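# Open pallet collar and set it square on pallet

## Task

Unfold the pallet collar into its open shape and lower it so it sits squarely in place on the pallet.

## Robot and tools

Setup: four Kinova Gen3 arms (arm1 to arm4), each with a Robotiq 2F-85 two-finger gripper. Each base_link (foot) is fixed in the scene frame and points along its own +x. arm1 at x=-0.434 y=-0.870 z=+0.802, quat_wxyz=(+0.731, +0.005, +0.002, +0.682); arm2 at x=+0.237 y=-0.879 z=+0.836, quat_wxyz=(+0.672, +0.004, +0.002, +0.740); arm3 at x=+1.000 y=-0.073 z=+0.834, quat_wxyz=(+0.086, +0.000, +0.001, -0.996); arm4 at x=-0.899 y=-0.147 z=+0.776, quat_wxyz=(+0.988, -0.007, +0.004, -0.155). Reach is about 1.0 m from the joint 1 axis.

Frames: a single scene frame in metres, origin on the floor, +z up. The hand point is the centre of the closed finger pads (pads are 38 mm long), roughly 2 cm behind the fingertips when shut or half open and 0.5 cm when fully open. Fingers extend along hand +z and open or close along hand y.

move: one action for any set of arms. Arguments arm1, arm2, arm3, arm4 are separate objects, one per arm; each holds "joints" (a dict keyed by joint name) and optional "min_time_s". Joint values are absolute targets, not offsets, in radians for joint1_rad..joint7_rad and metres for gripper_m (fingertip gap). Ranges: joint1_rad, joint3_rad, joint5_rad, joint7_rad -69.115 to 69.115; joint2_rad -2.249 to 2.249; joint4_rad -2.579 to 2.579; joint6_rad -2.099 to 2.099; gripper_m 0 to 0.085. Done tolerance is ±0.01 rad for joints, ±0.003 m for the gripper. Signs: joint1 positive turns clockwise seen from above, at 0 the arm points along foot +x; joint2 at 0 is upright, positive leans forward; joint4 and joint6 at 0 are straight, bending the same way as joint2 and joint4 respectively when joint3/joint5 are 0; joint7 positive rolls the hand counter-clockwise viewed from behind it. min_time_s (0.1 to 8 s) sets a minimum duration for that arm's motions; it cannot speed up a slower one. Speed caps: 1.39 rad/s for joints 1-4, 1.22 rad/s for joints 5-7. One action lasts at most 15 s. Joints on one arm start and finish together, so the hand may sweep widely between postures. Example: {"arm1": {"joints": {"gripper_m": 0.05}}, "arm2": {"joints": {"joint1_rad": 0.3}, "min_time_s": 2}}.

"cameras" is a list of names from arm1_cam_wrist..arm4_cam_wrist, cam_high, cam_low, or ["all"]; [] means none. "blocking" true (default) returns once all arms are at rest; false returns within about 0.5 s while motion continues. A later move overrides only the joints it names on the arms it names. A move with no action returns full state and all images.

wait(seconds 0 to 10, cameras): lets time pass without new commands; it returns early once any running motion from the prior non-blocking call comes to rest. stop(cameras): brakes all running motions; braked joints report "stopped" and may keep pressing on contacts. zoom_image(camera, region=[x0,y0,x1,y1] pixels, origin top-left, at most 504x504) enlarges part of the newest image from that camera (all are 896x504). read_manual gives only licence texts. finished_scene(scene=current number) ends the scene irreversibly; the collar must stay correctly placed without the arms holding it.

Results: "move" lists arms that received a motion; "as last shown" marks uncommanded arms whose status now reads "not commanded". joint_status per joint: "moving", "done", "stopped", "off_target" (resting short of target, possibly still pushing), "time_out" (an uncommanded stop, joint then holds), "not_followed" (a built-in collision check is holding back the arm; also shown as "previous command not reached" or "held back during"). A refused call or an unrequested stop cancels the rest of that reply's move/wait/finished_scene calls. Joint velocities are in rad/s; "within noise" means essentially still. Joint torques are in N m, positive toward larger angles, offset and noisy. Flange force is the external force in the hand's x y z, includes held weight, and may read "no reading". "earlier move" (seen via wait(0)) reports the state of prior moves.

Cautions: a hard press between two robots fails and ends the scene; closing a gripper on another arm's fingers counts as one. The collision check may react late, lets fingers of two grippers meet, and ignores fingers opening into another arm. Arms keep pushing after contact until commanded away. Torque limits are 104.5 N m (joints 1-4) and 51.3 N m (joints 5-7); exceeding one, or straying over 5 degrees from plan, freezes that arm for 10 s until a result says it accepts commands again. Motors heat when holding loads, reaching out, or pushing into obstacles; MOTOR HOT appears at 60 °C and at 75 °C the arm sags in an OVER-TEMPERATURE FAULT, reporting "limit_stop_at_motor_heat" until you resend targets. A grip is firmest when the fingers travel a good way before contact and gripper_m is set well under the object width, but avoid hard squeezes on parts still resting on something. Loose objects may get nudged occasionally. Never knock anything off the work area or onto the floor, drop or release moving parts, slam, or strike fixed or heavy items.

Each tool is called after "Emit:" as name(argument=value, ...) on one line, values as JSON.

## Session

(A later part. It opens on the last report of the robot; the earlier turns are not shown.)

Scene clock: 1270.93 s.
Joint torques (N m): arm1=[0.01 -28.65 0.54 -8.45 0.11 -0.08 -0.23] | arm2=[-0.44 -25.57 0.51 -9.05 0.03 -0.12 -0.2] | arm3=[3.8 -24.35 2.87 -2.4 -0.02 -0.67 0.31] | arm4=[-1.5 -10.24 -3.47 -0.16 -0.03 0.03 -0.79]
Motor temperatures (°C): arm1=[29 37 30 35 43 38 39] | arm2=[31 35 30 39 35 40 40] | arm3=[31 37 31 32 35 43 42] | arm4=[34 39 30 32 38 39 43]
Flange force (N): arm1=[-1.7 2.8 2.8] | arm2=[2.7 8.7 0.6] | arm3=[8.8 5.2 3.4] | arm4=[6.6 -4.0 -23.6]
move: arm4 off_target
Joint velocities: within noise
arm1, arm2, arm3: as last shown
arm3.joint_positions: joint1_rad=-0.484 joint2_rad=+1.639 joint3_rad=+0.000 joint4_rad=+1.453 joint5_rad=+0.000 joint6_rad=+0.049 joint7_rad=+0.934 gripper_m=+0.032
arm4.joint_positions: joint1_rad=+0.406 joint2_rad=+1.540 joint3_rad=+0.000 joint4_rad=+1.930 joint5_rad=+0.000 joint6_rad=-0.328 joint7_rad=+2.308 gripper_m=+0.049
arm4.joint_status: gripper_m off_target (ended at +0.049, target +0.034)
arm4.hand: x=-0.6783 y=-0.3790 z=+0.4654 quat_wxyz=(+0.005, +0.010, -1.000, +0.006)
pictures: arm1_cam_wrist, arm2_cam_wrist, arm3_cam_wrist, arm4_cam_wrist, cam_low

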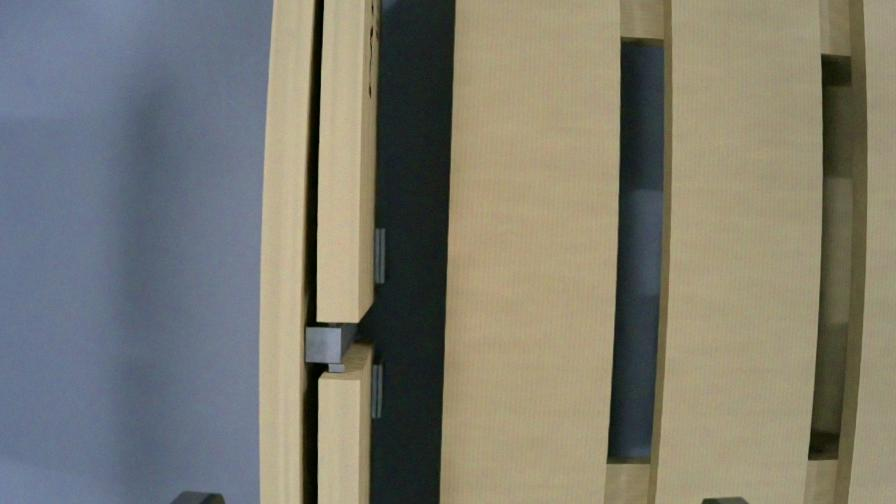

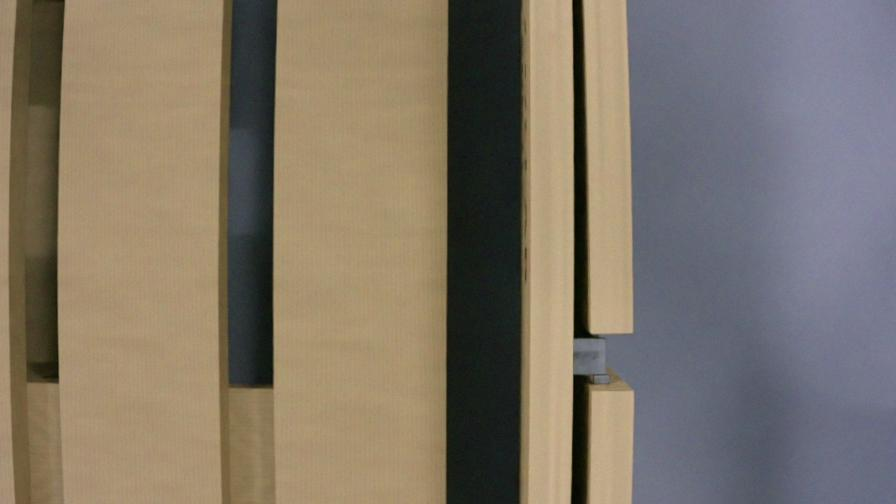

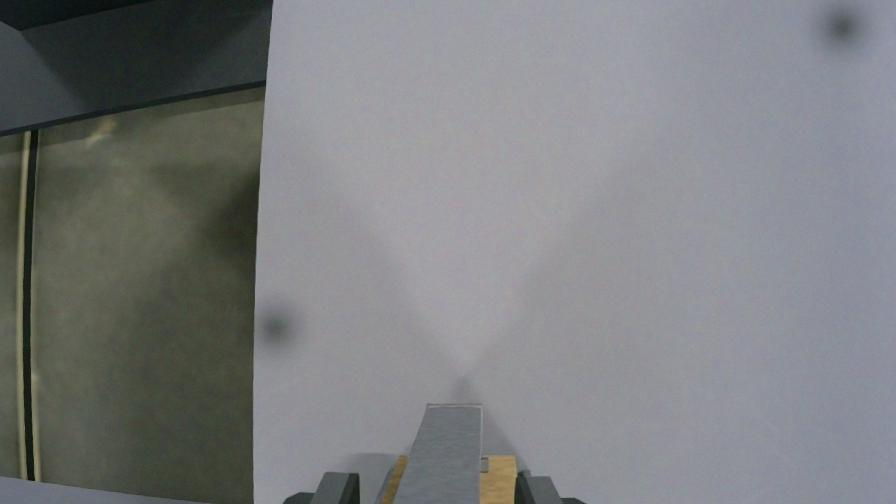

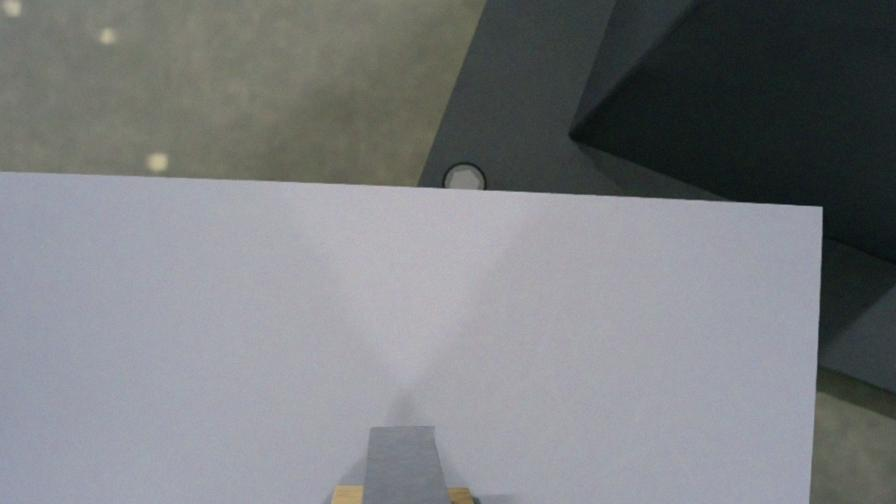

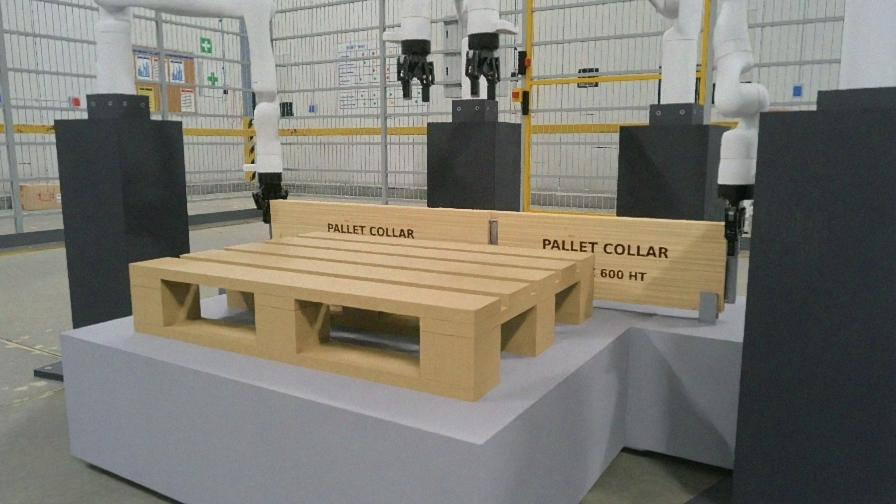

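Emit:
move(arm4={"joints": {"gripper_m": 0.085}})

Emit:
move(arm4={"joints": {"joint1_rad": 0.425, "joint2_rad": 1.545, "joint4_rad": 1.9456, "joint6_rad": -0.349, "joint7_rad": 2.327}, "min_time_s": 1})

Emit:
move(arm4={"joints": {"gripper_m": 0.032}}, cameras=["arm4_cam_wrist", "cam_low"])

Emit:
zoom_image(camera="cam_low", region=[640, 100, 780, 340])

Scene clock: 1284.53 s.
Joint torques (N m): arm1=[-0.05 -28.62 0.41 -8.46 0.05 -0.04 -0.22] | arm2=[-0.49 -25.53 0.48 -9.07 -0.04 -0.14 -0.19] | arm3=[3.35 -24.49 2.4 -2.07 -0.03 -0.55 0.34] | arm4=[0.61 -17.75 1.12 3.47 -0.11 0.12 -0.18]
Motor temperatures (°C): arm1=[29 37 30 35 43 38 39] | arm2=[31 35 30 39 35 40 40] | arm3=[31 36 31 32 35 43 42] | arm4=[34 39 30 32 38 39 43]
Flange force (N): arm1=[-1.6 2.5 2.8] | arm2=[2.8 8.8 0.6] | arm3=[7.6 4.8 4.6] | arm4=[-1.1 0.1 2.8]
move: arm4 done
Joint velocities: within noise
arm1.joint_positions: joint1_rad=+0.383 joint2_rad=+1.167 joint3_rad=+0.000 joint4_rad=+0.868 joint5_rad=+0.000 joint6_rad=+1.106 joint7_rad=+0.515 gripper_m=+0.085
arm1.joint_status: not commanded
arm1.hand: x=-0.1202 y=-0.2794 z=+0.8006 quat_wxyz=(+0.005, +0.032, -0.999, -0.003)
arm2.joint_positions: joint1_rad=-0.215 joint2_rad=+1.109 joint3_rad=+0.000 joint4_rad=+1.138 joint5_rad=+0.000 joint6_rad=+0.894 joint7_rad=+2.893 gripper_m=+0.085
arm2.joint_status: not commanded
arm2.hand: x=+0.0692 y=-0.2794 z=+0.8035 quat_wxyz=(-0.002, +0.999, +0.032, -0.004)
arm3.joint_positions: joint1_rad=-0.484 joint2_rad=+1.639 joint3_rad=+0.000 joint4_rad=+1.454 joint5_rad=+0.000 joint6_rad=+0.049 joint7_rad=+0.934 gripper_m=+0.032
arm3.joint_status: not commanded
arm3.hand: x=+0.6402 y=-0.3182 z=+0.4645 quat_wxyz=(+0.001, -1.000, -0.010, +0.000)
arm4.joint_positions: joint1_rad=+0.406 joint2_rad=+1.540 joint3_rad=+0.000 joint4_rad=+1.930 joint5_rad=+0.000 joint6_rad=-0.328 joint7_rad=+2.308 gripper_m=+0.085
arm4.joint_status: all done
arm4.hand: x=-0.6783 y=-0.3790 z=+0.4654 quat_wxyz=(+0.005, +0.010, -1.000, +0.006)
pictures: none

Scene clock: 1285.83 s.
Joint torques (N m): arm1=[-0.02 -28.66 0.47 -8.45 0.09 -0.06 -0.24] | arm2=[-0.51 -25.56 0.49 -9.03 -0.03 -0.13 -0.19] | arm3=[3.22 -24.57 2.31 -2.14 -0.03 -0.57 0.33] | arm4=[0.59 -17.68 1.27 3.54 -0.15 0.13 -0.15]
Motor temperatures (°C): arm1=[29 37 30 35 43 38 39] | arm2=[31 35 30 39 35 40 40] | arm3=[31 36 31 32 35 43 42] | arm4=[34 39 30 32 38 39 43]
Flange force (N): arm1=[-1.7 2.7 2.8] | arm2=[2.8 8.6 0.6] | arm3=[7.6 4.5 4.6] | arm4=[-0.8 0.4 2.8]
move: arm4 done
Joint velocities: within noise
arm1, arm2, arm3: as last shown
arm4.joint_positions: joint1_rad=+0.425 joint2_rad=+1.545 joint3_rad=+0.000 joint4_rad=+1.946 joint5_rad=+0.000 joint6_rad=-0.349 joint7_rad=+2.327 gripper_m=+0.085
arm4.joint_status: all done
arm4.hand: x=-0.6871 y=-0.3792 z=+0.4655 quat_wxyz=(+0.005, +0.010, -1.000, +0.006)
pictures: none

Scene clock: 1286.80 s.
Joint torques (N m): arm1=[0.04 -28.66 0.42 -8.51 0.06 -0.08 -0.25] | arm2=[-0.51 -25.55 0.48 -9.08 -0.02 -0.12 -0.2] | arm3=[3.26 -24.51 2.33 -2.09 -0.03 -0.57 0.32] | arm4=[0.65 -17.61 1.25 3.62 -0.16 0.11 -0.15]
Motor temperatures (°C): arm1=[29 37 30 35 43 38 39] | arm2=[31 35 30 39 35 40 40] | arm3=[31 36 31 32 35 43 42] | arm4=[34 39 30 32 38 39 43]
Flange force (N): arm1=[-1.5 2.5 2.8] | arm2=[2.9 8.8 0.6] | arm3=[7.5 4.6 4.6] | arm4=[-1.1 0.2 2.8]
move: arm4 done
Joint velocities: within noise
arm1, arm2, arm3: as last shown
arm4.joint_positions: joint1_rad=+0.425 joint2_rad=+1.545 joint3_rad=+0.000 joint4_rad=+1.946 joint5_rad=+0.000 joint6_rad=-0.349 joint7_rad=+2.327 gripper_m=+0.032
arm4.joint_status: all done
arm4.hand: x=-0.6871 y=-0.3792 z=+0.4655 quat_wxyz=(+0.005, +0.010, -1.000, +0.006)

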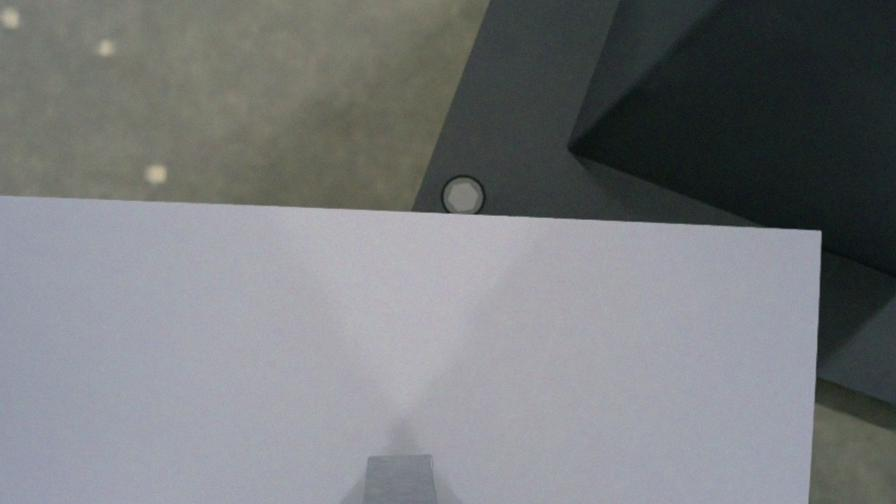

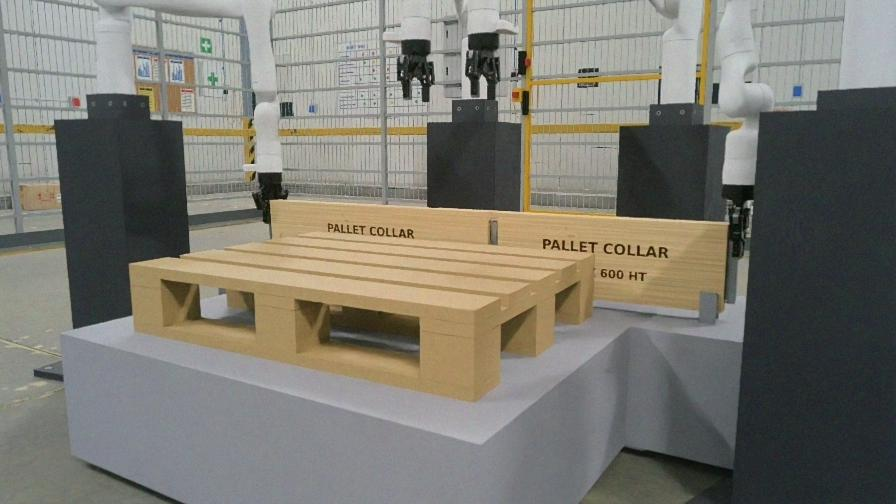

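Scaled by 2.100 from the camera's image (finer frame: 1280x720).

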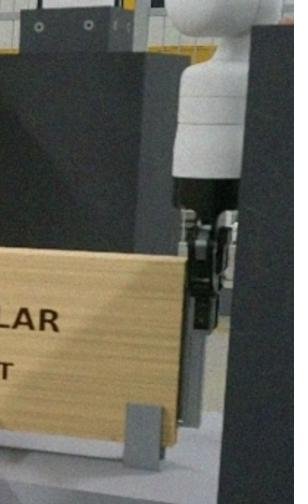

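Emit:
move(arm3={"joints": {"gripper_m": 0.004}}, arm4={"joints": {"gripper_m": 0.004}})

Emit:
move(arm3={"joints": {"joint2_rad": 1.520, "joint4_rad": 1.5737, "joint6_rad": 0.048}, "min_time_s": 4}, arm4={"joints": {"joint2_rad": 1.422, "joint4_rad": 2.054, "joint6_rad": -0.334}, "min_time_s": 4}, cameras=["arm4_cam_wrist", "arm3_cam_wrist", "arm2_cam_wrist", "arm1_cam_wrist", "cam_low"])

Scene clock: 1307.47 s.
Joint torques (N m): arm1=[0.06 -28.7 0.43 -8.46 0.08 -0.08 -0.23] | arm2=[-0.49 -25.57 0.43 -9.1 -0.02 -0.14 -0.21] | arm3=[3.16 -24.29 0.45 0.05 -1.2 0.95 -0.83] | arm4=[-0.33 -16.39 -0.23 1.3 0.29 -0.62 0.02]
Motor temperatures (°C): arm1=[29 37 30 35 43 38 39] | arm2=[31 35 30 39 35 40 40] | arm3=[31 36 31 32 35 42 42] | arm4=[34 38 30 32 38 39 43]
Flange force (N): arm1=[-1.7 2.9 2.9] | arm2=[2.8 8.9 0.6] | arm3=[3.9 3.5 9.3] | arm4=[2.1 0.2 -5.5]
move: arm3 off_target; arm4 off_target
Joint velocities: within noise
arm1, arm2: as last shown
arm3.joint_positions: joint1_rad=-0.484 joint2_rad=+1.639 joint3_rad=+0.000 joint4_rad=+1.453 joint5_rad=+0.000 joint6_rad=+0.049 joint7_rad=+0.934 gripper_m=+0.017
arm3.joint_status: gripper_m off_target (ended at +0.017, target +0.004)
arm3.hand: x=+0.6402 y=-0.3182 z=+0.4645 quat_wxyz=(+0.001, -1.000, -0.010, +0.000)
arm4.joint_positions: joint1_rad=+0.425 joint2_rad=+1.545 joint3_rad=+0.000 joint4_rad=+1.946 joint5_rad=+0.000 joint6_rad=-0.349 joint7_rad=+2.327 gripper_m=+0.016
arm4.joint_status: gripper_m off_target (ended at +0.016, target +0.004)
arm4.hand: x=-0.6871 y=-0.3792 z=+0.4655 quat_wxyz=(+0.005, +0.010, -1.000, +0.006)
pictures: none

Scene clock: 1311.77 s.
Joint torques (N m): arm1=[0.06 -28.65 0.46 -8.47 0.13 -0.06 -0.24] | arm2=[-0.49 -25.59 0.45 -9.07 -0.03 -0.12 -0.17] | arm3=[0.14 -32.49 -0.89 1.46 0.05 1.29 0.47] | arm4=[1.83 -25.56 3.14 6.88 -0.53 0.08 -0.29]
Motor temperatures (°C): arm1=[29 37 30 35 43 38 39] | arm2=[31 35 30 39 35 40 40] | arm3=[31 36 31 32 35 42 42] | arm4=[34 38 30 32 38 39 43]
Flange force (N): arm1=[-1.5 2.6 2.8] | arm2=[2.7 8.7 0.7] | arm3=[-2.2 2.8 32.0] | arm4=[-4.8 1.1 29.9]
move: arm3 done; arm4 done
Joint velocities: within noise
arm1, arm2: as last shown
arm3.joint_positions: joint1_rad=-0.484 joint2_rad=+1.520 joint3_rad=+0.000 joint4_rad=+1.574 joint5_rad=+0.000 joint6_rad=+0.048 joint7_rad=+0.934 gripper_m=+0.017
arm3.joint_status: all done
arm3.hand: x=+0.6401 y=-0.3183 z=+0.5145 quat_wxyz=(+0.001, -1.000, -0.010, +0.000)
arm4.joint_positions: joint1_rad=+0.425 joint2_rad=+1.422 joint3_rad=+0.000 joint4_rad=+2.054 joint5_rad=+0.000 joint6_rad=-0.334 joint7_rad=+2.327 gripper_m=+0.016
arm4.joint_status: all done
arm4.hand: x=-0.6868 y=-0.3784 z=+0.5155 quat_wxyz=(+0.005, +0.010, -1.000, +0.006)
pictures: arm1_cam_wrist, arm2_cam_wrist, arm3_cam_wrist, arm4_cam_wrist, cam_low

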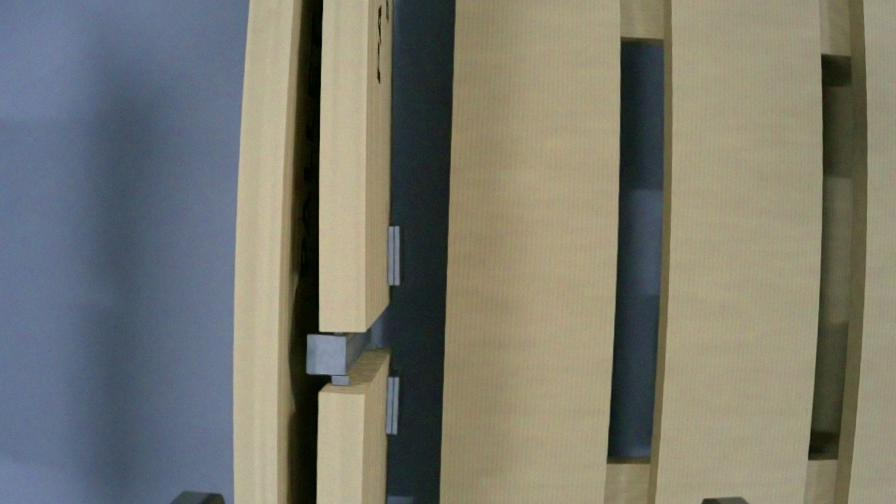

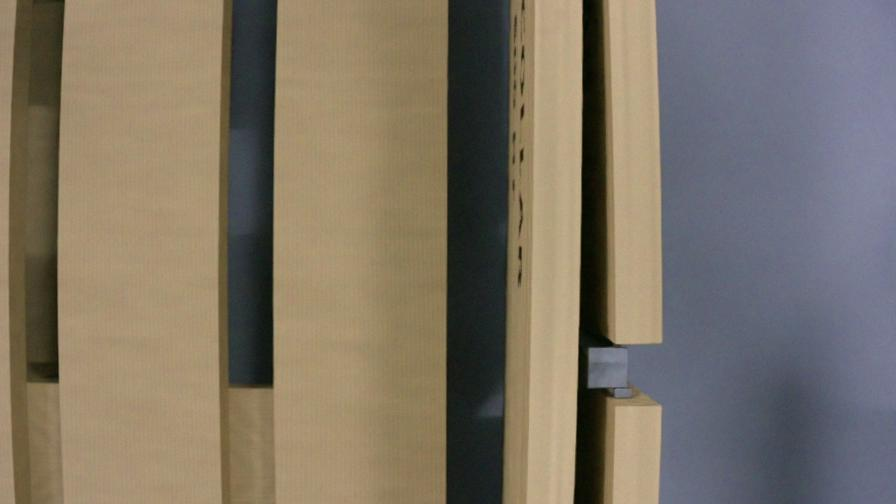

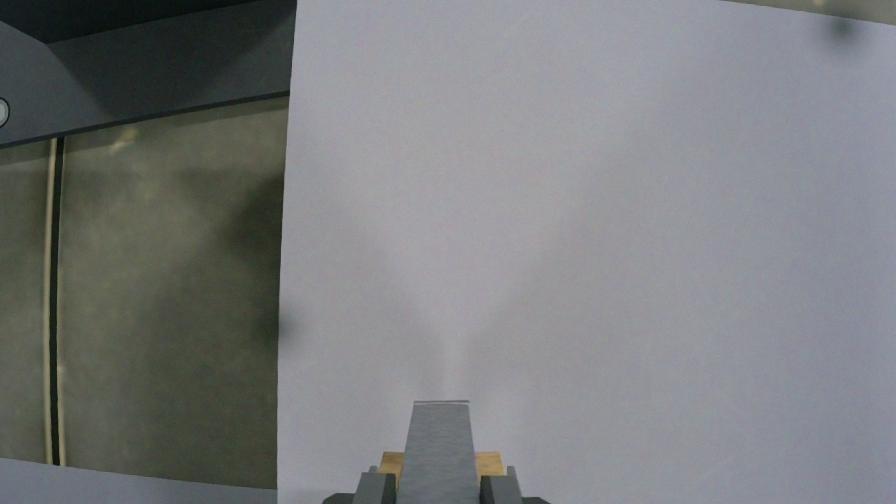

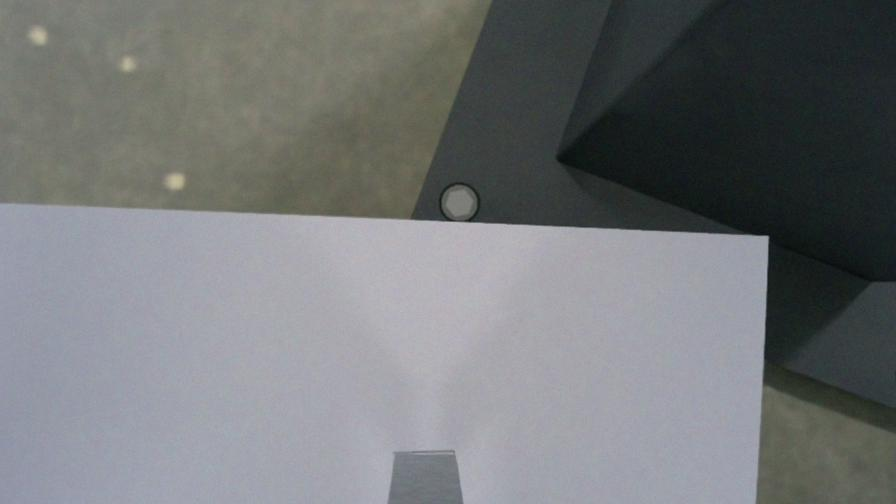

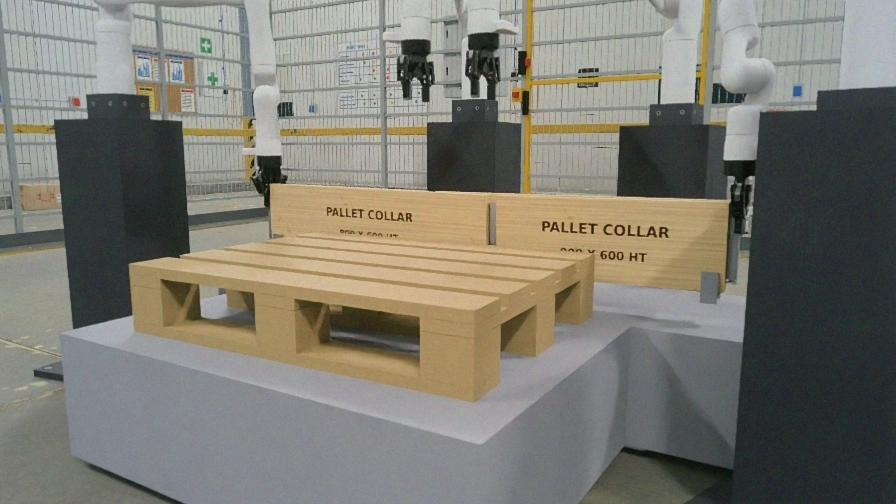

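Emit:
move(arm3={"joints": {"joint1_rad": -0.479, "joint2_rad": 1.520, "joint4_rad": 1.563, "joint6_rad": 0.0586, "joint7_rad": 0.939}, "min_time_s": 4}, cameras=["arm2_cam_wrist", "arm1_cam_wrist"])

Scene clock: 1330.07 s.
Joint torques (N m): arm1=[-0.09 -28.73 0.49 -8.49 0.08 -0.07 -0.23] | arm2=[-0.49 -25.58 0.5 -9.1 0 -0.13 -0.19] | arm3=[6.43 -44.16 7.58 -10.08 0.22 -3.78 0.4] | arm4=[-4.38 -35.32 -7.19 -3.7 1.2 -5.6 -0.39]
Motor temperatures (°C): arm1=[29 37 30 35 43 38 39] | arm2=[31 35 30 39 35 40 40] | arm3=[31 37 31 32 35 42 42] | arm4=[34 39 30 32 38 39 43]
Flange force (N): arm1=[-1.8 2.6 2.9] | arm2=[2.8 8.8 0.6] | arm3=[22.9 3.4 33.3] | arm4=[20.1 -1.0 30.5]
move: arm3 done
Joint velocities: within noise
arm1, arm2, arm4: as last shown
arm3.joint_positions: joint1_rad=-0.479 joint2_rad=+1.520 joint3_rad=+0.000 joint4_rad=+1.563 joint5_rad=+0.000 joint6_rad=+0.059 joint7_rad=+0.939 gripper_m=+0.017
arm3.joint_status: all done
arm3.hand: x=+0.6362 y=-0.3185 z=+0.5147 quat_wxyz=(+0.001, -1.000, -0.010, +0.000)
pictures: arm1_cam_wrist, arm2_cam_wrist

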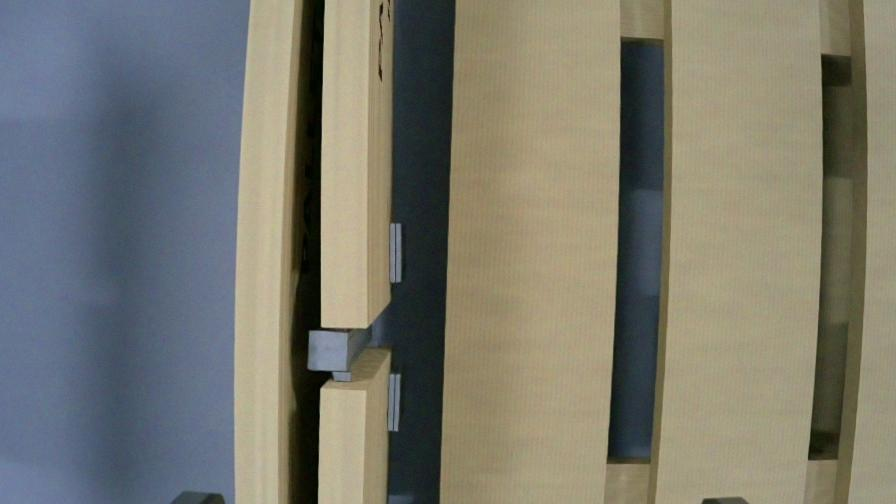

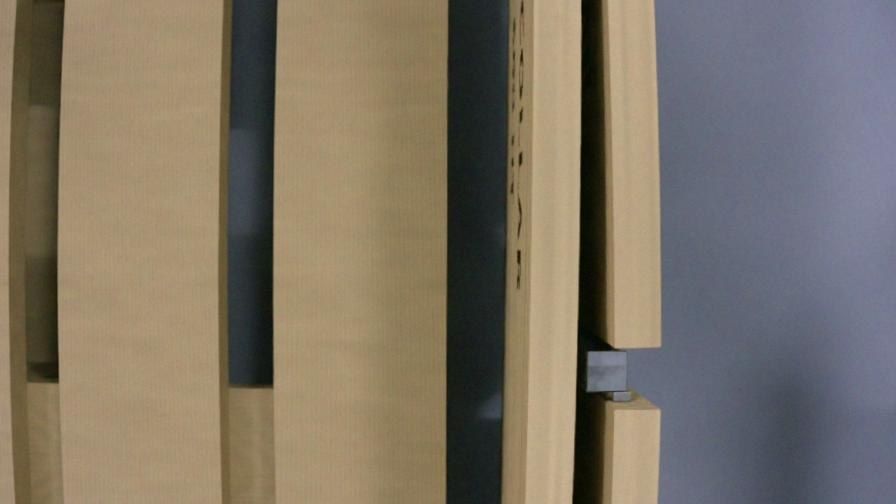

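Emit:
move(arm3={"joints": {"joint1_rad": -0.484, "joint2_rad": 1.637, "joint4_rad": 1.4535, "joint6_rad": 0.051, "joint7_rad": 0.934}, "min_time_s": 4}, arm4={"joints": {"joint2_rad": 1.543, "joint4_rad": 1.9456, "joint6_rad": -0.347}, "min_time_s": 4}, cameras=["arm2_cam_wrist", "arm1_cam_wrist"])

Scene clock: 1366.03 s.
Joint torques (N m): arm1=[0.02 -28.7 0.4 -8.42 0.08 -0.09 -0.25] | arm2=[-0.51 -25.6 0.5 -9.12 -0.01 -0.13 -0.19] | arm3=[3.92 -29.5 2.55 -3.59 -0.18 -0.59 0.16] | arm4=[-0.68 -22.71 -1.38 1.06 0.04 -1.55 -0.41]
Motor temperatures (°C): arm1=[29 37 30 35 43 38 39] | arm2=[31 35 30 39 35 40 40] | arm3=[31 38 31 32 35 43 42] | arm4=[34 40 30 32 38 39 43]
Flange force (N): arm1=[-1.9 3.1 2.8] | arm2=[2.8 8.9 0.7] | arm3=[11.7 3.2 12.6] | arm4=[5.9 0.4 9.0]
move: arm3 done; arm4 done
Joint velocities: within noise
arm1, arm2: as last shown
arm3.joint_positions: joint1_rad=-0.484 joint2_rad=+1.637 joint3_rad=+0.000 joint4_rad=+1.453 joint5_rad=+0.000 joint6_rad=+0.051 joint7_rad=+0.934 gripper_m=+0.017
arm3.joint_status: all done
arm3.hand: x=+0.6396 y=-0.3186 z=+0.4653 quat_wxyz=(+0.001, -1.000, -0.010, +0.000)
arm4.joint_positions: joint1_rad=+0.425 joint2_rad=+1.543 joint3_rad=+0.000 joint4_rad=+1.946 joint5_rad=+0.000 joint6_rad=-0.347 joint7_rad=+2.327 gripper_m=+0.016
arm4.joint_status: all done
arm4.hand: x=-0.6866 y=-0.3796 z=+0.4661 quat_wxyz=(+0.005, +0.010, -1.000, +0.006)
pictures: arm1_cam_wrist, arm2_cam_wrist

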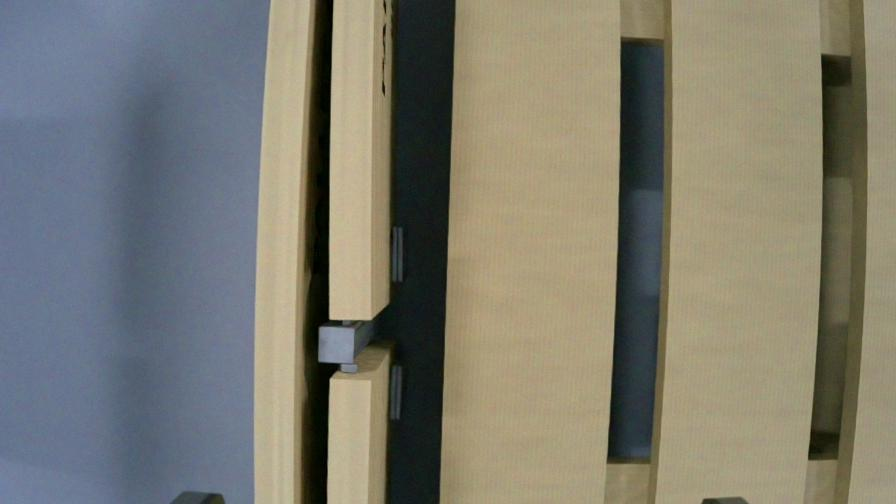

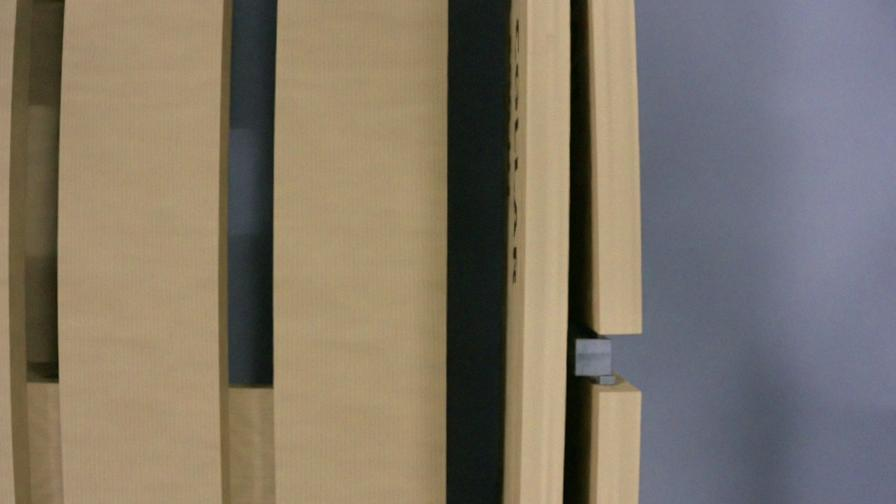

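Emit:
move(arm1={"joints": {"joint1_rad": 0.488, "joint2_rad": 1.362, "joint4_rad": 1.0925, "joint6_rad": 0.687, "joint7_rad": 0.592, "gripper_m": 0.028}, "min_time_s": 3}, arm3={"joints": {"gripper_m": 0.025}}, arm4={"joints": {"gripper_m": 0.025}}, cameras=["arm1_cam_wrist", "arm2_cam_wrist"])

Scene clock: 1441.13 s.
Joint torques (N m): arm1=[0 -27.49 0.41 -6.06 0.12 -0.02 -0.25] | arm2=[-0.48 -25.53 0.49 -9.11 -0.05 -0.11 -0.2] | arm3=[2.46 -26.71 1.32 -3.09 -0.03 -1.03 0.35] | arm4=[0.57 -17.66 1.24 3.55 -0.13 0.09 -0.15]
Motor temperatures (°C): arm1=[29 37 30 35 43 38 39] | arm2=[31 35 30 39 35 40 40] | arm3=[31 37 31 32 34 42 42] | arm4=[34 39 30 32 38 39 43]
Flange force (N): arm1=[-1.0 1.4 3.7] | arm2=[2.9 9.1 0.6] | arm3=[7.7 2.3 7.4] | arm4=[-0.9 0.2 2.8]
move: arm1 done; arm3 done; arm4 done
Joint velocities: within noise
arm1.joint_positions: joint1_rad=+0.488 joint2_rad=+1.362 joint3_rad=+0.000 joint4_rad=+1.092 joint5_rad=+0.000 joint6_rad=+0.687 joint7_rad=+0.592 gripper_m=+0.028
arm1.joint_status: all done
arm1.hand: x=-0.0920 y=-0.3631 z=+0.6194 quat_wxyz=(+0.005, +0.018, -1.000, -0.003)
arm2: as last shown
arm3.joint_positions: joint1_rad=-0.484 joint2_rad=+1.637 joint3_rad=+0.000 joint4_rad=+1.453 joint5_rad=+0.000 joint6_rad=+0.051 joint7_rad=+0.934 gripper_m=+0.025
arm3.joint_status: all done
arm3.hand: x=+0.6396 y=-0.3186 z=+0.4653 quat_wxyz=(+0.001, -1.000, -0.010, +0.000)
arm4.joint_positions: joint1_rad=+0.425 joint2_rad=+1.543 joint3_rad=+0.000 joint4_rad=+1.946 joint5_rad=+0.000 joint6_rad=-0.347 joint7_rad=+2.327 gripper_m=+0.025
arm4.joint_status: all done
arm4.hand: x=-0.6866 y=-0.3796 z=+0.4661 quat_wxyz=(+0.005, +0.010, -1.000, +0.006)

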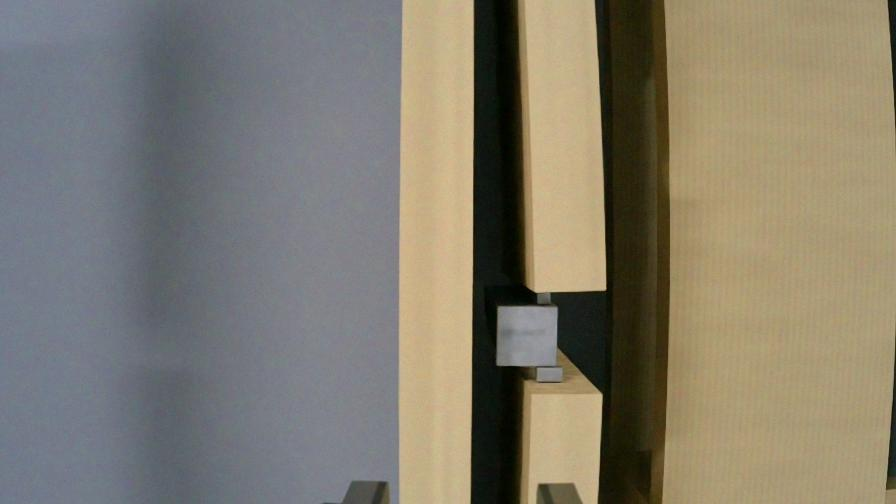

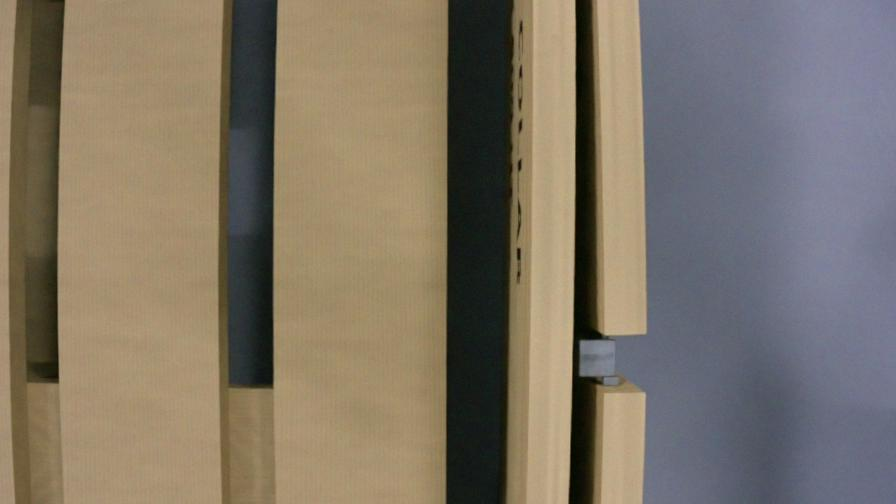

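Emit:
move(arm1={"joints": {"joint1_rad": 0.493, "joint2_rad": 1.5505, "joint4_rad": 0.961, "joint6_rad": 0.630, "joint7_rad": 0.592}, "min_time_s": 2}, cameras=["arm1_cam_wrist"])

Emit:
zoom_image(camera="arm1_cam_wrist", region=[300, 304, 640, 504])

Scene clock: 1471.23 s.
Joint torques (N m): arm1=[3.65 -1.76 4.16 -3.05 1.45 -3.68 -0.57] | arm2=[-0.48 -25.59 0.47 -9.03 -0.02 -0.13 -0.16] | arm3=[1.54 -26.26 0.26 -4.05 -0.02 -1.42 0.36] | arm4=[0.55 -17.61 1.16 3.56 -0.09 0.14 -0.17]
Motor temperatures (°C): arm1=[29 37 30 35 43 38 39] | arm2=[31 35 30 39 35 40 40] | arm3=[31 37 31 32 34 43 42] | arm4=[34 39 30 32 38 39 43]
Flange force (N): arm1=[12.7 -8.0 -50.8] | arm2=[2.7 8.5 0.7] | arm3=[8.1 -0.4 3.9] | arm4=[-0.8 0.3 2.7]
move: arm1 done
Joint velocities: within noise
arm1.joint_positions: joint1_rad=+0.493 joint2_rad=+1.550 joint3_rad=+0.000 joint4_rad=+0.961 joint5_rad=+0.000 joint6_rad=+0.630 joint7_rad=+0.592 gripper_m=+0.028
arm1.joint_status: all done
arm1.hand: x=-0.0931 y=-0.3685 z=+0.5298 quat_wxyz=(+0.005, +0.015, -1.000, -0.003)
arm2.joint_positions: joint1_rad=-0.215 joint2_rad=+1.109 joint3_rad=+0.000 joint4_rad=+1.138 joint5_rad=+0.000 joint6_rad=+0.894 joint7_rad=+2.893 gripper_m=+0.085
arm2.joint_status: not commanded
arm2.hand: x=+0.0692 y=-0.2794 z=+0.8035 quat_wxyz=(-0.002, +0.999, +0.032, -0.004)
arm3.joint_positions: joint1_rad=-0.484 joint2_rad=+1.637 joint3_rad=+0.000 joint4_rad=+1.454 joint5_rad=+0.000 joint6_rad=+0.051 joint7_rad=+0.934 gripper_m=+0.025
arm3.joint_status: not commanded
arm3.hand: x=+0.6396 y=-0.3185 z=+0.4653 quat_wxyz=(+0.001, -1.000, -0.010, +0.000)
arm4: as last shown

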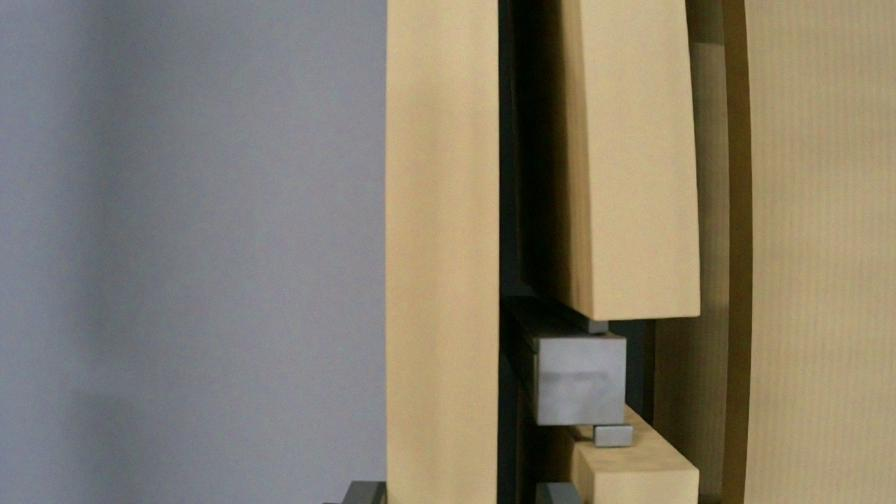

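Scaled by 1.482 from the camera's image (finer frame: 1280x720).

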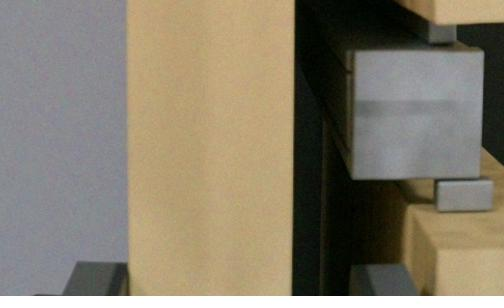

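Emit:
move(arm1={"joints": {"joint2_rad": 1.500, "joint4_rad": 1.008, "joint6_rad": 0.6335}, "min_time_s": 1})

Emit:
move(arm1={"joints": {"joint1_rad": 0.497, "joint2_rad": 1.533, "joint4_rad": 0.991, "joint6_rad": 0.6175, "joint7_rad": 0.596}, "min_time_s": 1}, cameras=["arm1_cam_wrist"])

Emit:
zoom_image(camera="arm1_cam_wrist", region=[300, 304, 640, 504])

Scene clock: 1504.97 s.
Joint torques (N m): arm1=[0.07 -27.54 0.43 -5.61 0.12 -0.03 -0.24] | arm2=[-0.48 -25.57 0.49 -9.04 0 -0.12 -0.16] | arm3=[2.55 -25.74 1.42 -2.81 -0.05 -0.87 0.32] | arm4=[0.65 -17.61 1.1 3.56 -0.12 0.09 -0.11]
Motor temperatures (°C): arm1=[29 36 30 35 43 38 39] | arm2=[31 35 30 39 35 40 40] | arm3=[31 37 31 32 34 43 42] | arm4=[34 39 30 32 38 39 43]
Flange force (N): arm1=[-1.1 1.7 4.1] | arm2=[2.7 8.7 0.7] | arm3=[7.5 2.6 5.7] | arm4=[-1.1 0.3 2.7]
move: arm1 done
Joint velocities: within noise
arm1.joint_positions: joint1_rad=+0.493 joint2_rad=+1.500 joint3_rad=+0.000 joint4_rad=+1.008 joint5_rad=+0.000 joint6_rad=+0.633 joint7_rad=+0.592 gripper_m=+0.028
arm1.joint_status: all done
arm1.hand: x=-0.0929 y=-0.3688 z=+0.5516 quat_wxyz=(+0.005, +0.015, -1.000, -0.003)
arm2, arm4: as last shown
arm3.joint_positions: joint1_rad=-0.484 joint2_rad=+1.637 joint3_rad=+0.000 joint4_rad=+1.453 joint5_rad=+0.000 joint6_rad=+0.051 joint7_rad=+0.934 gripper_m=+0.025
arm3.joint_status: not commanded
arm3.hand: x=+0.6396 y=-0.3186 z=+0.4653 quat_wxyz=(+0.001, -1.000, -0.010, +0.000)
pictures: none

Scene clock: 1506.27 s.
Joint torques (N m): arm1=[0.11 -27.4 0.52 -5.55 0.14 -0.05 -0.22] | arm2=[-0.44 -25.55 0.49 -9.11 -0.02 -0.1 -0.19] | arm3=[2.5 -25.69 1.4 -2.8 -0.03 -0.89 0.31] | arm4=[0.56 -17.63 1.19 3.55 -0.1 0.11 -0.17]
Motor temperatures (°C): arm1=[29 36 30 35 43 38 39] | arm2=[31 35 30 39 35 40 40] | arm3=[31 37 31 32 34 43 42] | arm4=[34 39 30 32 38 39 43]
Flange force (N): arm1=[-0.8 1.5 3.9] | arm2=[2.8 9.1 0.6] | arm3=[7.4 2.6 5.6] | arm4=[-0.9 0.2 2.7]
move: arm1 done
Joint velocities: within noise
arm1.joint_positions: joint1_rad=+0.497 joint2_rad=+1.533 joint3_rad=+0.000 joint4_rad=+0.991 joint5_rad=+0.000 joint6_rad=+0.618 joint7_rad=+0.596 gripper_m=+0.028
arm1.joint_status: all done
arm1.hand: x=-0.0929 y=-0.3729 z=+0.5348 quat_wxyz=(+0.005, +0.015, -1.000, -0.003)
arm2, arm3, arm4: as last shown

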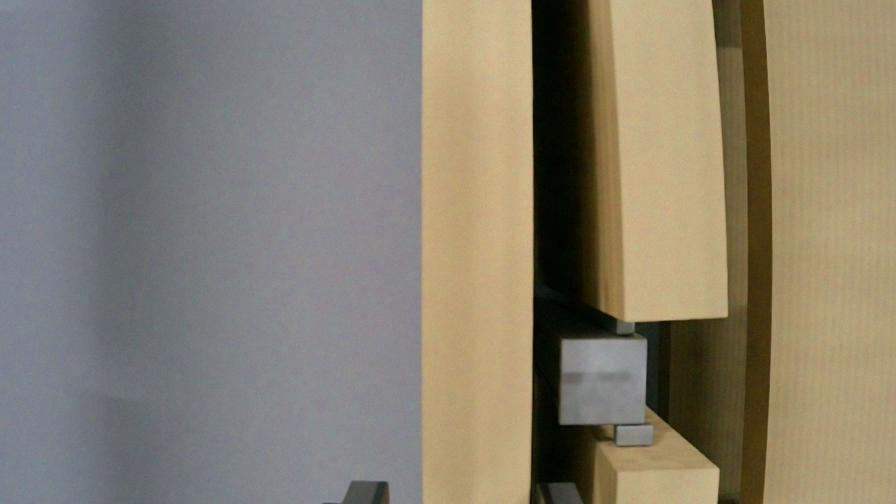

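Scaled by 1.482 from the camera's image (finer frame: 1280x720).

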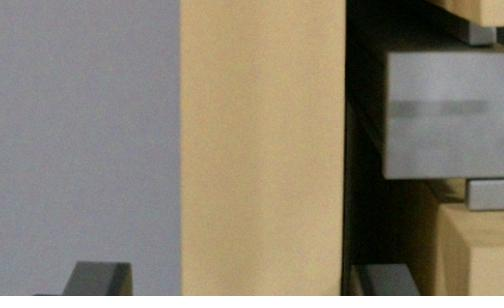

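Emit:
move(arm1={"joints": {"joint2_rad": 1.617, "joint4_rad": 0.907, "joint6_rad": 0.618}, "min_time_s": 2.5}, cameras=["arm1_cam_wrist"])

Emit:
zoom_image(camera="arm1_cam_wrist", region=[300, 304, 640, 504])

Scene clock: 1520.43 s.
Joint torques (N m): arm1=[2.8 -14.54 3.04 -4.88 0.96 -2.19 -0.52] | arm2=[-0.5 -25.59 0.46 -9.11 -0.02 -0.11 -0.16] | arm3=[1.8 -26.51 0.6 -3.69 -0.04 -1.27 0.36] | arm4=[0.61 -17.61 1.15 3.46 -0.11 0.11 -0.15]
Motor temperatures (°C): arm1=[29 36 30 35 43 38 39] | arm2=[31 35 30 39 35 40 40] | arm3=[31 37 31 32 34 43 42] | arm4=[34 39 30 32 38 39 43]
Flange force (N): arm1=[8.4 -4.3 -25.4] | arm2=[2.8 8.9 0.7] | arm3=[7.9 0.5 5.4] | arm4=[-0.8 0.4 2.4]
move: arm1 done
Joint velocities: within noise
arm1.joint_positions: joint1_rad=+0.497 joint2_rad=+1.617 joint3_rad=+0.000 joint4_rad=+0.907 joint5_rad=+0.000 joint6_rad=+0.618 joint7_rad=+0.596 gripper_m=+0.028
arm1.joint_status: all done
arm1.hand: x=-0.0934 y=-0.3729 z=+0.4995 quat_wxyz=(+0.005, +0.015, -1.000, -0.003)
arm2, arm3, arm4: as last shown
arm3.joint_positions: joint1_rad=-0.484 joint2_rad=+1.637 joint3_rad=+0.000 joint4_rad=+1.454 joint5_rad=+0.000 joint6_rad=+0.051 joint7_rad=+0.934 gripper_m=+0.025

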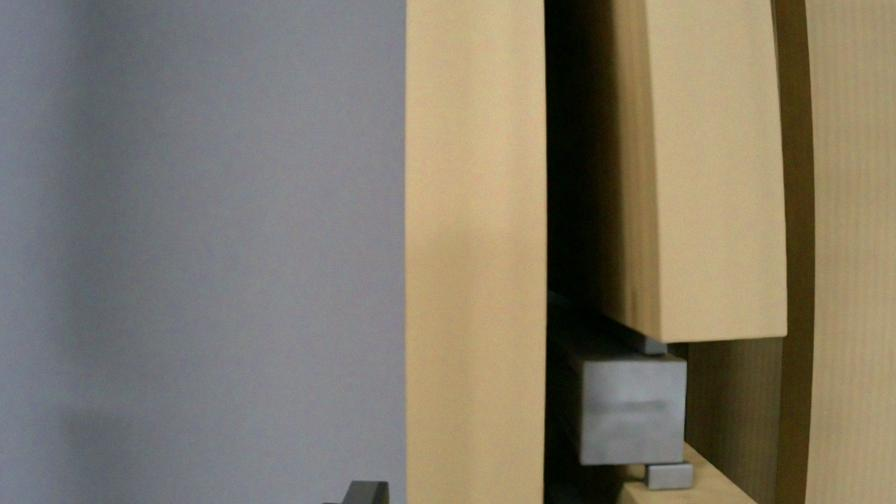

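Scaled by 1.482 from the camera's image (finer frame: 1280x720).

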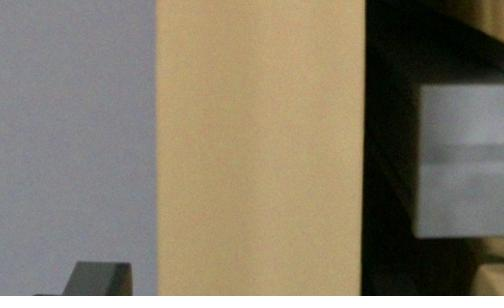

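Emit:
move(arm1={"joints": {"gripper_m": 0.008}}, cameras=["arm1_cam_wrist"])

Scene clock: 1528.93 s.
Joint torques (N m): arm1=[0.28 -21.17 0.01 -3.75 -0.44 -0.21 -0.65] | arm2=[-0.53 -25.56 0.52 -9.05 -0.02 -0.13 -0.17] | arm3=[2.69 -25.35 1.63 -2.68 -0.02 -0.83 0.33] | arm4=[0.62 -17.57 1.21 3.51 -0.13 0.11 -0.17]
Motor temperatures (°C): arm1=[29 36 30 35 43 38 39] | arm2=[31 35 30 39 35 40 40] | arm3=[31 37 31 32 34 43 42] | arm4=[34 39 30 32 38 39 43]
Flange force (N): arm1=[-1.3 1.4 -6.5] | arm2=[2.8 8.6 0.6] | arm3=[7.5 3.1 5.1] | arm4=[-1.0 0.3 2.5]
move: arm1 off_target
Joint velocities: within noise
arm1.joint_positions: joint1_rad=+0.497 joint2_rad=+1.617 joint3_rad=+0.000 joint4_rad=+0.907 joint5_rad=+0.000 joint6_rad=+0.618 joint7_rad=+0.596 gripper_m=+0.019
arm1.joint_status: gripper_m off_target (ended at +0.019, target +0.008)
arm1.hand: x=-0.0934 y=-0.3730 z=+0.4994 quat_wxyz=(+0.005, +0.015, -1.000, -0.003)
arm2, arm3, arm4: as last shown
arm3.joint_positions: joint1_rad=-0.484 joint2_rad=+1.637 joint3_rad=+0.000 joint4_rad=+1.453 joint5_rad=+0.000 joint6_rad=+0.051 joint7_rad=+0.934 gripper_m=+0.025

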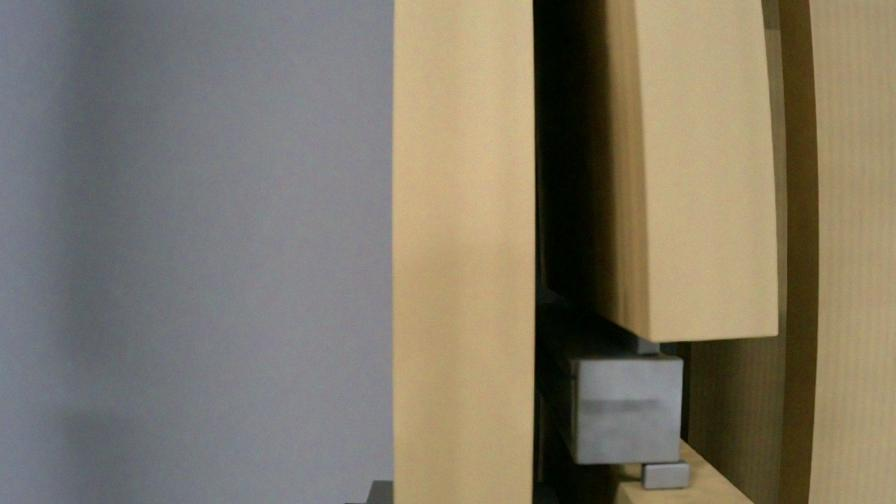

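Emit:
move(arm1={"joints": {"joint1_rad": 0.5196, "joint2_rad": 1.585, "joint4_rad": 1.017, "joint6_rad": 0.5395, "joint7_rad": 0.579}, "min_time_s": 4}, cameras=["arm1_cam_wrist", "arm2_cam_wrist"])

Scene clock: 1550.27 s.
Joint torques (N m): arm1=[2.22 -21.9 2.57 -0.23 0.39 2.7 -0.66] | arm2=[-0.48 -25.57 0.46 -9.14 -0.03 -0.13 -0.22] | arm3=[3.16 -24.65 2.1 -2.47 -0.04 -0.71 0.3] | arm4=[0.15 -17.38 0.33 3.8 0.08 0.21 -0.13]
Motor temperatures (°C): arm1=[29 37 30 35 43 38 39] | arm2=[31 35 30 39 35 40 40] | arm3=[31 37 31 32 34 42 42] | arm4=[34 39 30 32 38 39 43]
Flange force (N): arm1=[-2.3 8.6 3.6] | arm2=[2.9 9.1 0.6] | arm3=[7.9 4.0 4.0] | arm4=[-0.4 -1.1 2.7]
move: arm1 done
Joint velocities: within noise
arm1.joint_positions: joint1_rad=+0.520 joint2_rad=+1.585 joint3_rad=+0.000 joint4_rad=+1.017 joint5_rad=+0.000 joint6_rad=+0.540 joint7_rad=+0.579 gripper_m=+0.019
arm1.joint_status: all done
arm1.hand: x=-0.0934 y=-0.3974 z=+0.4994 quat_wxyz=(+0.005, -0.005, -1.000, -0.003)
arm2, arm3, arm4: as last shown

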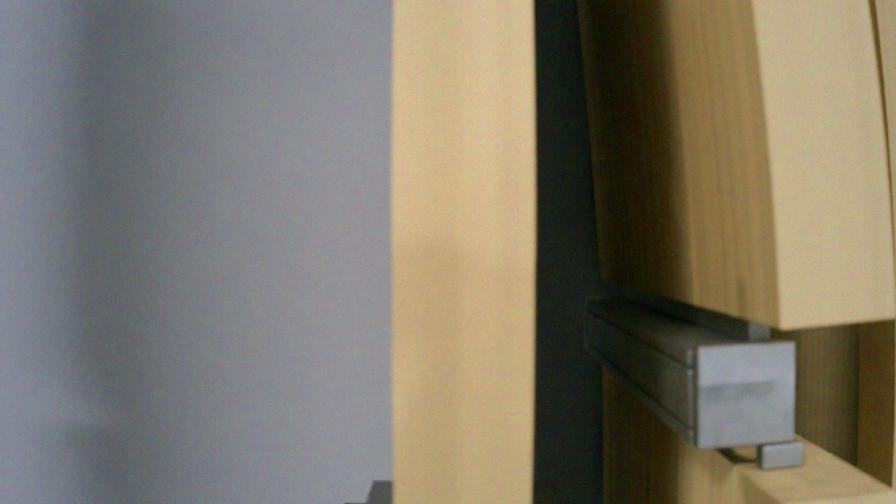

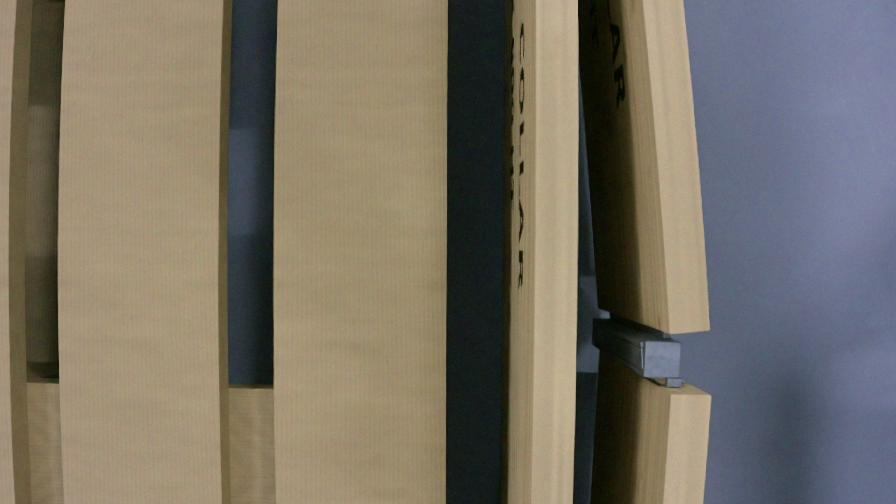

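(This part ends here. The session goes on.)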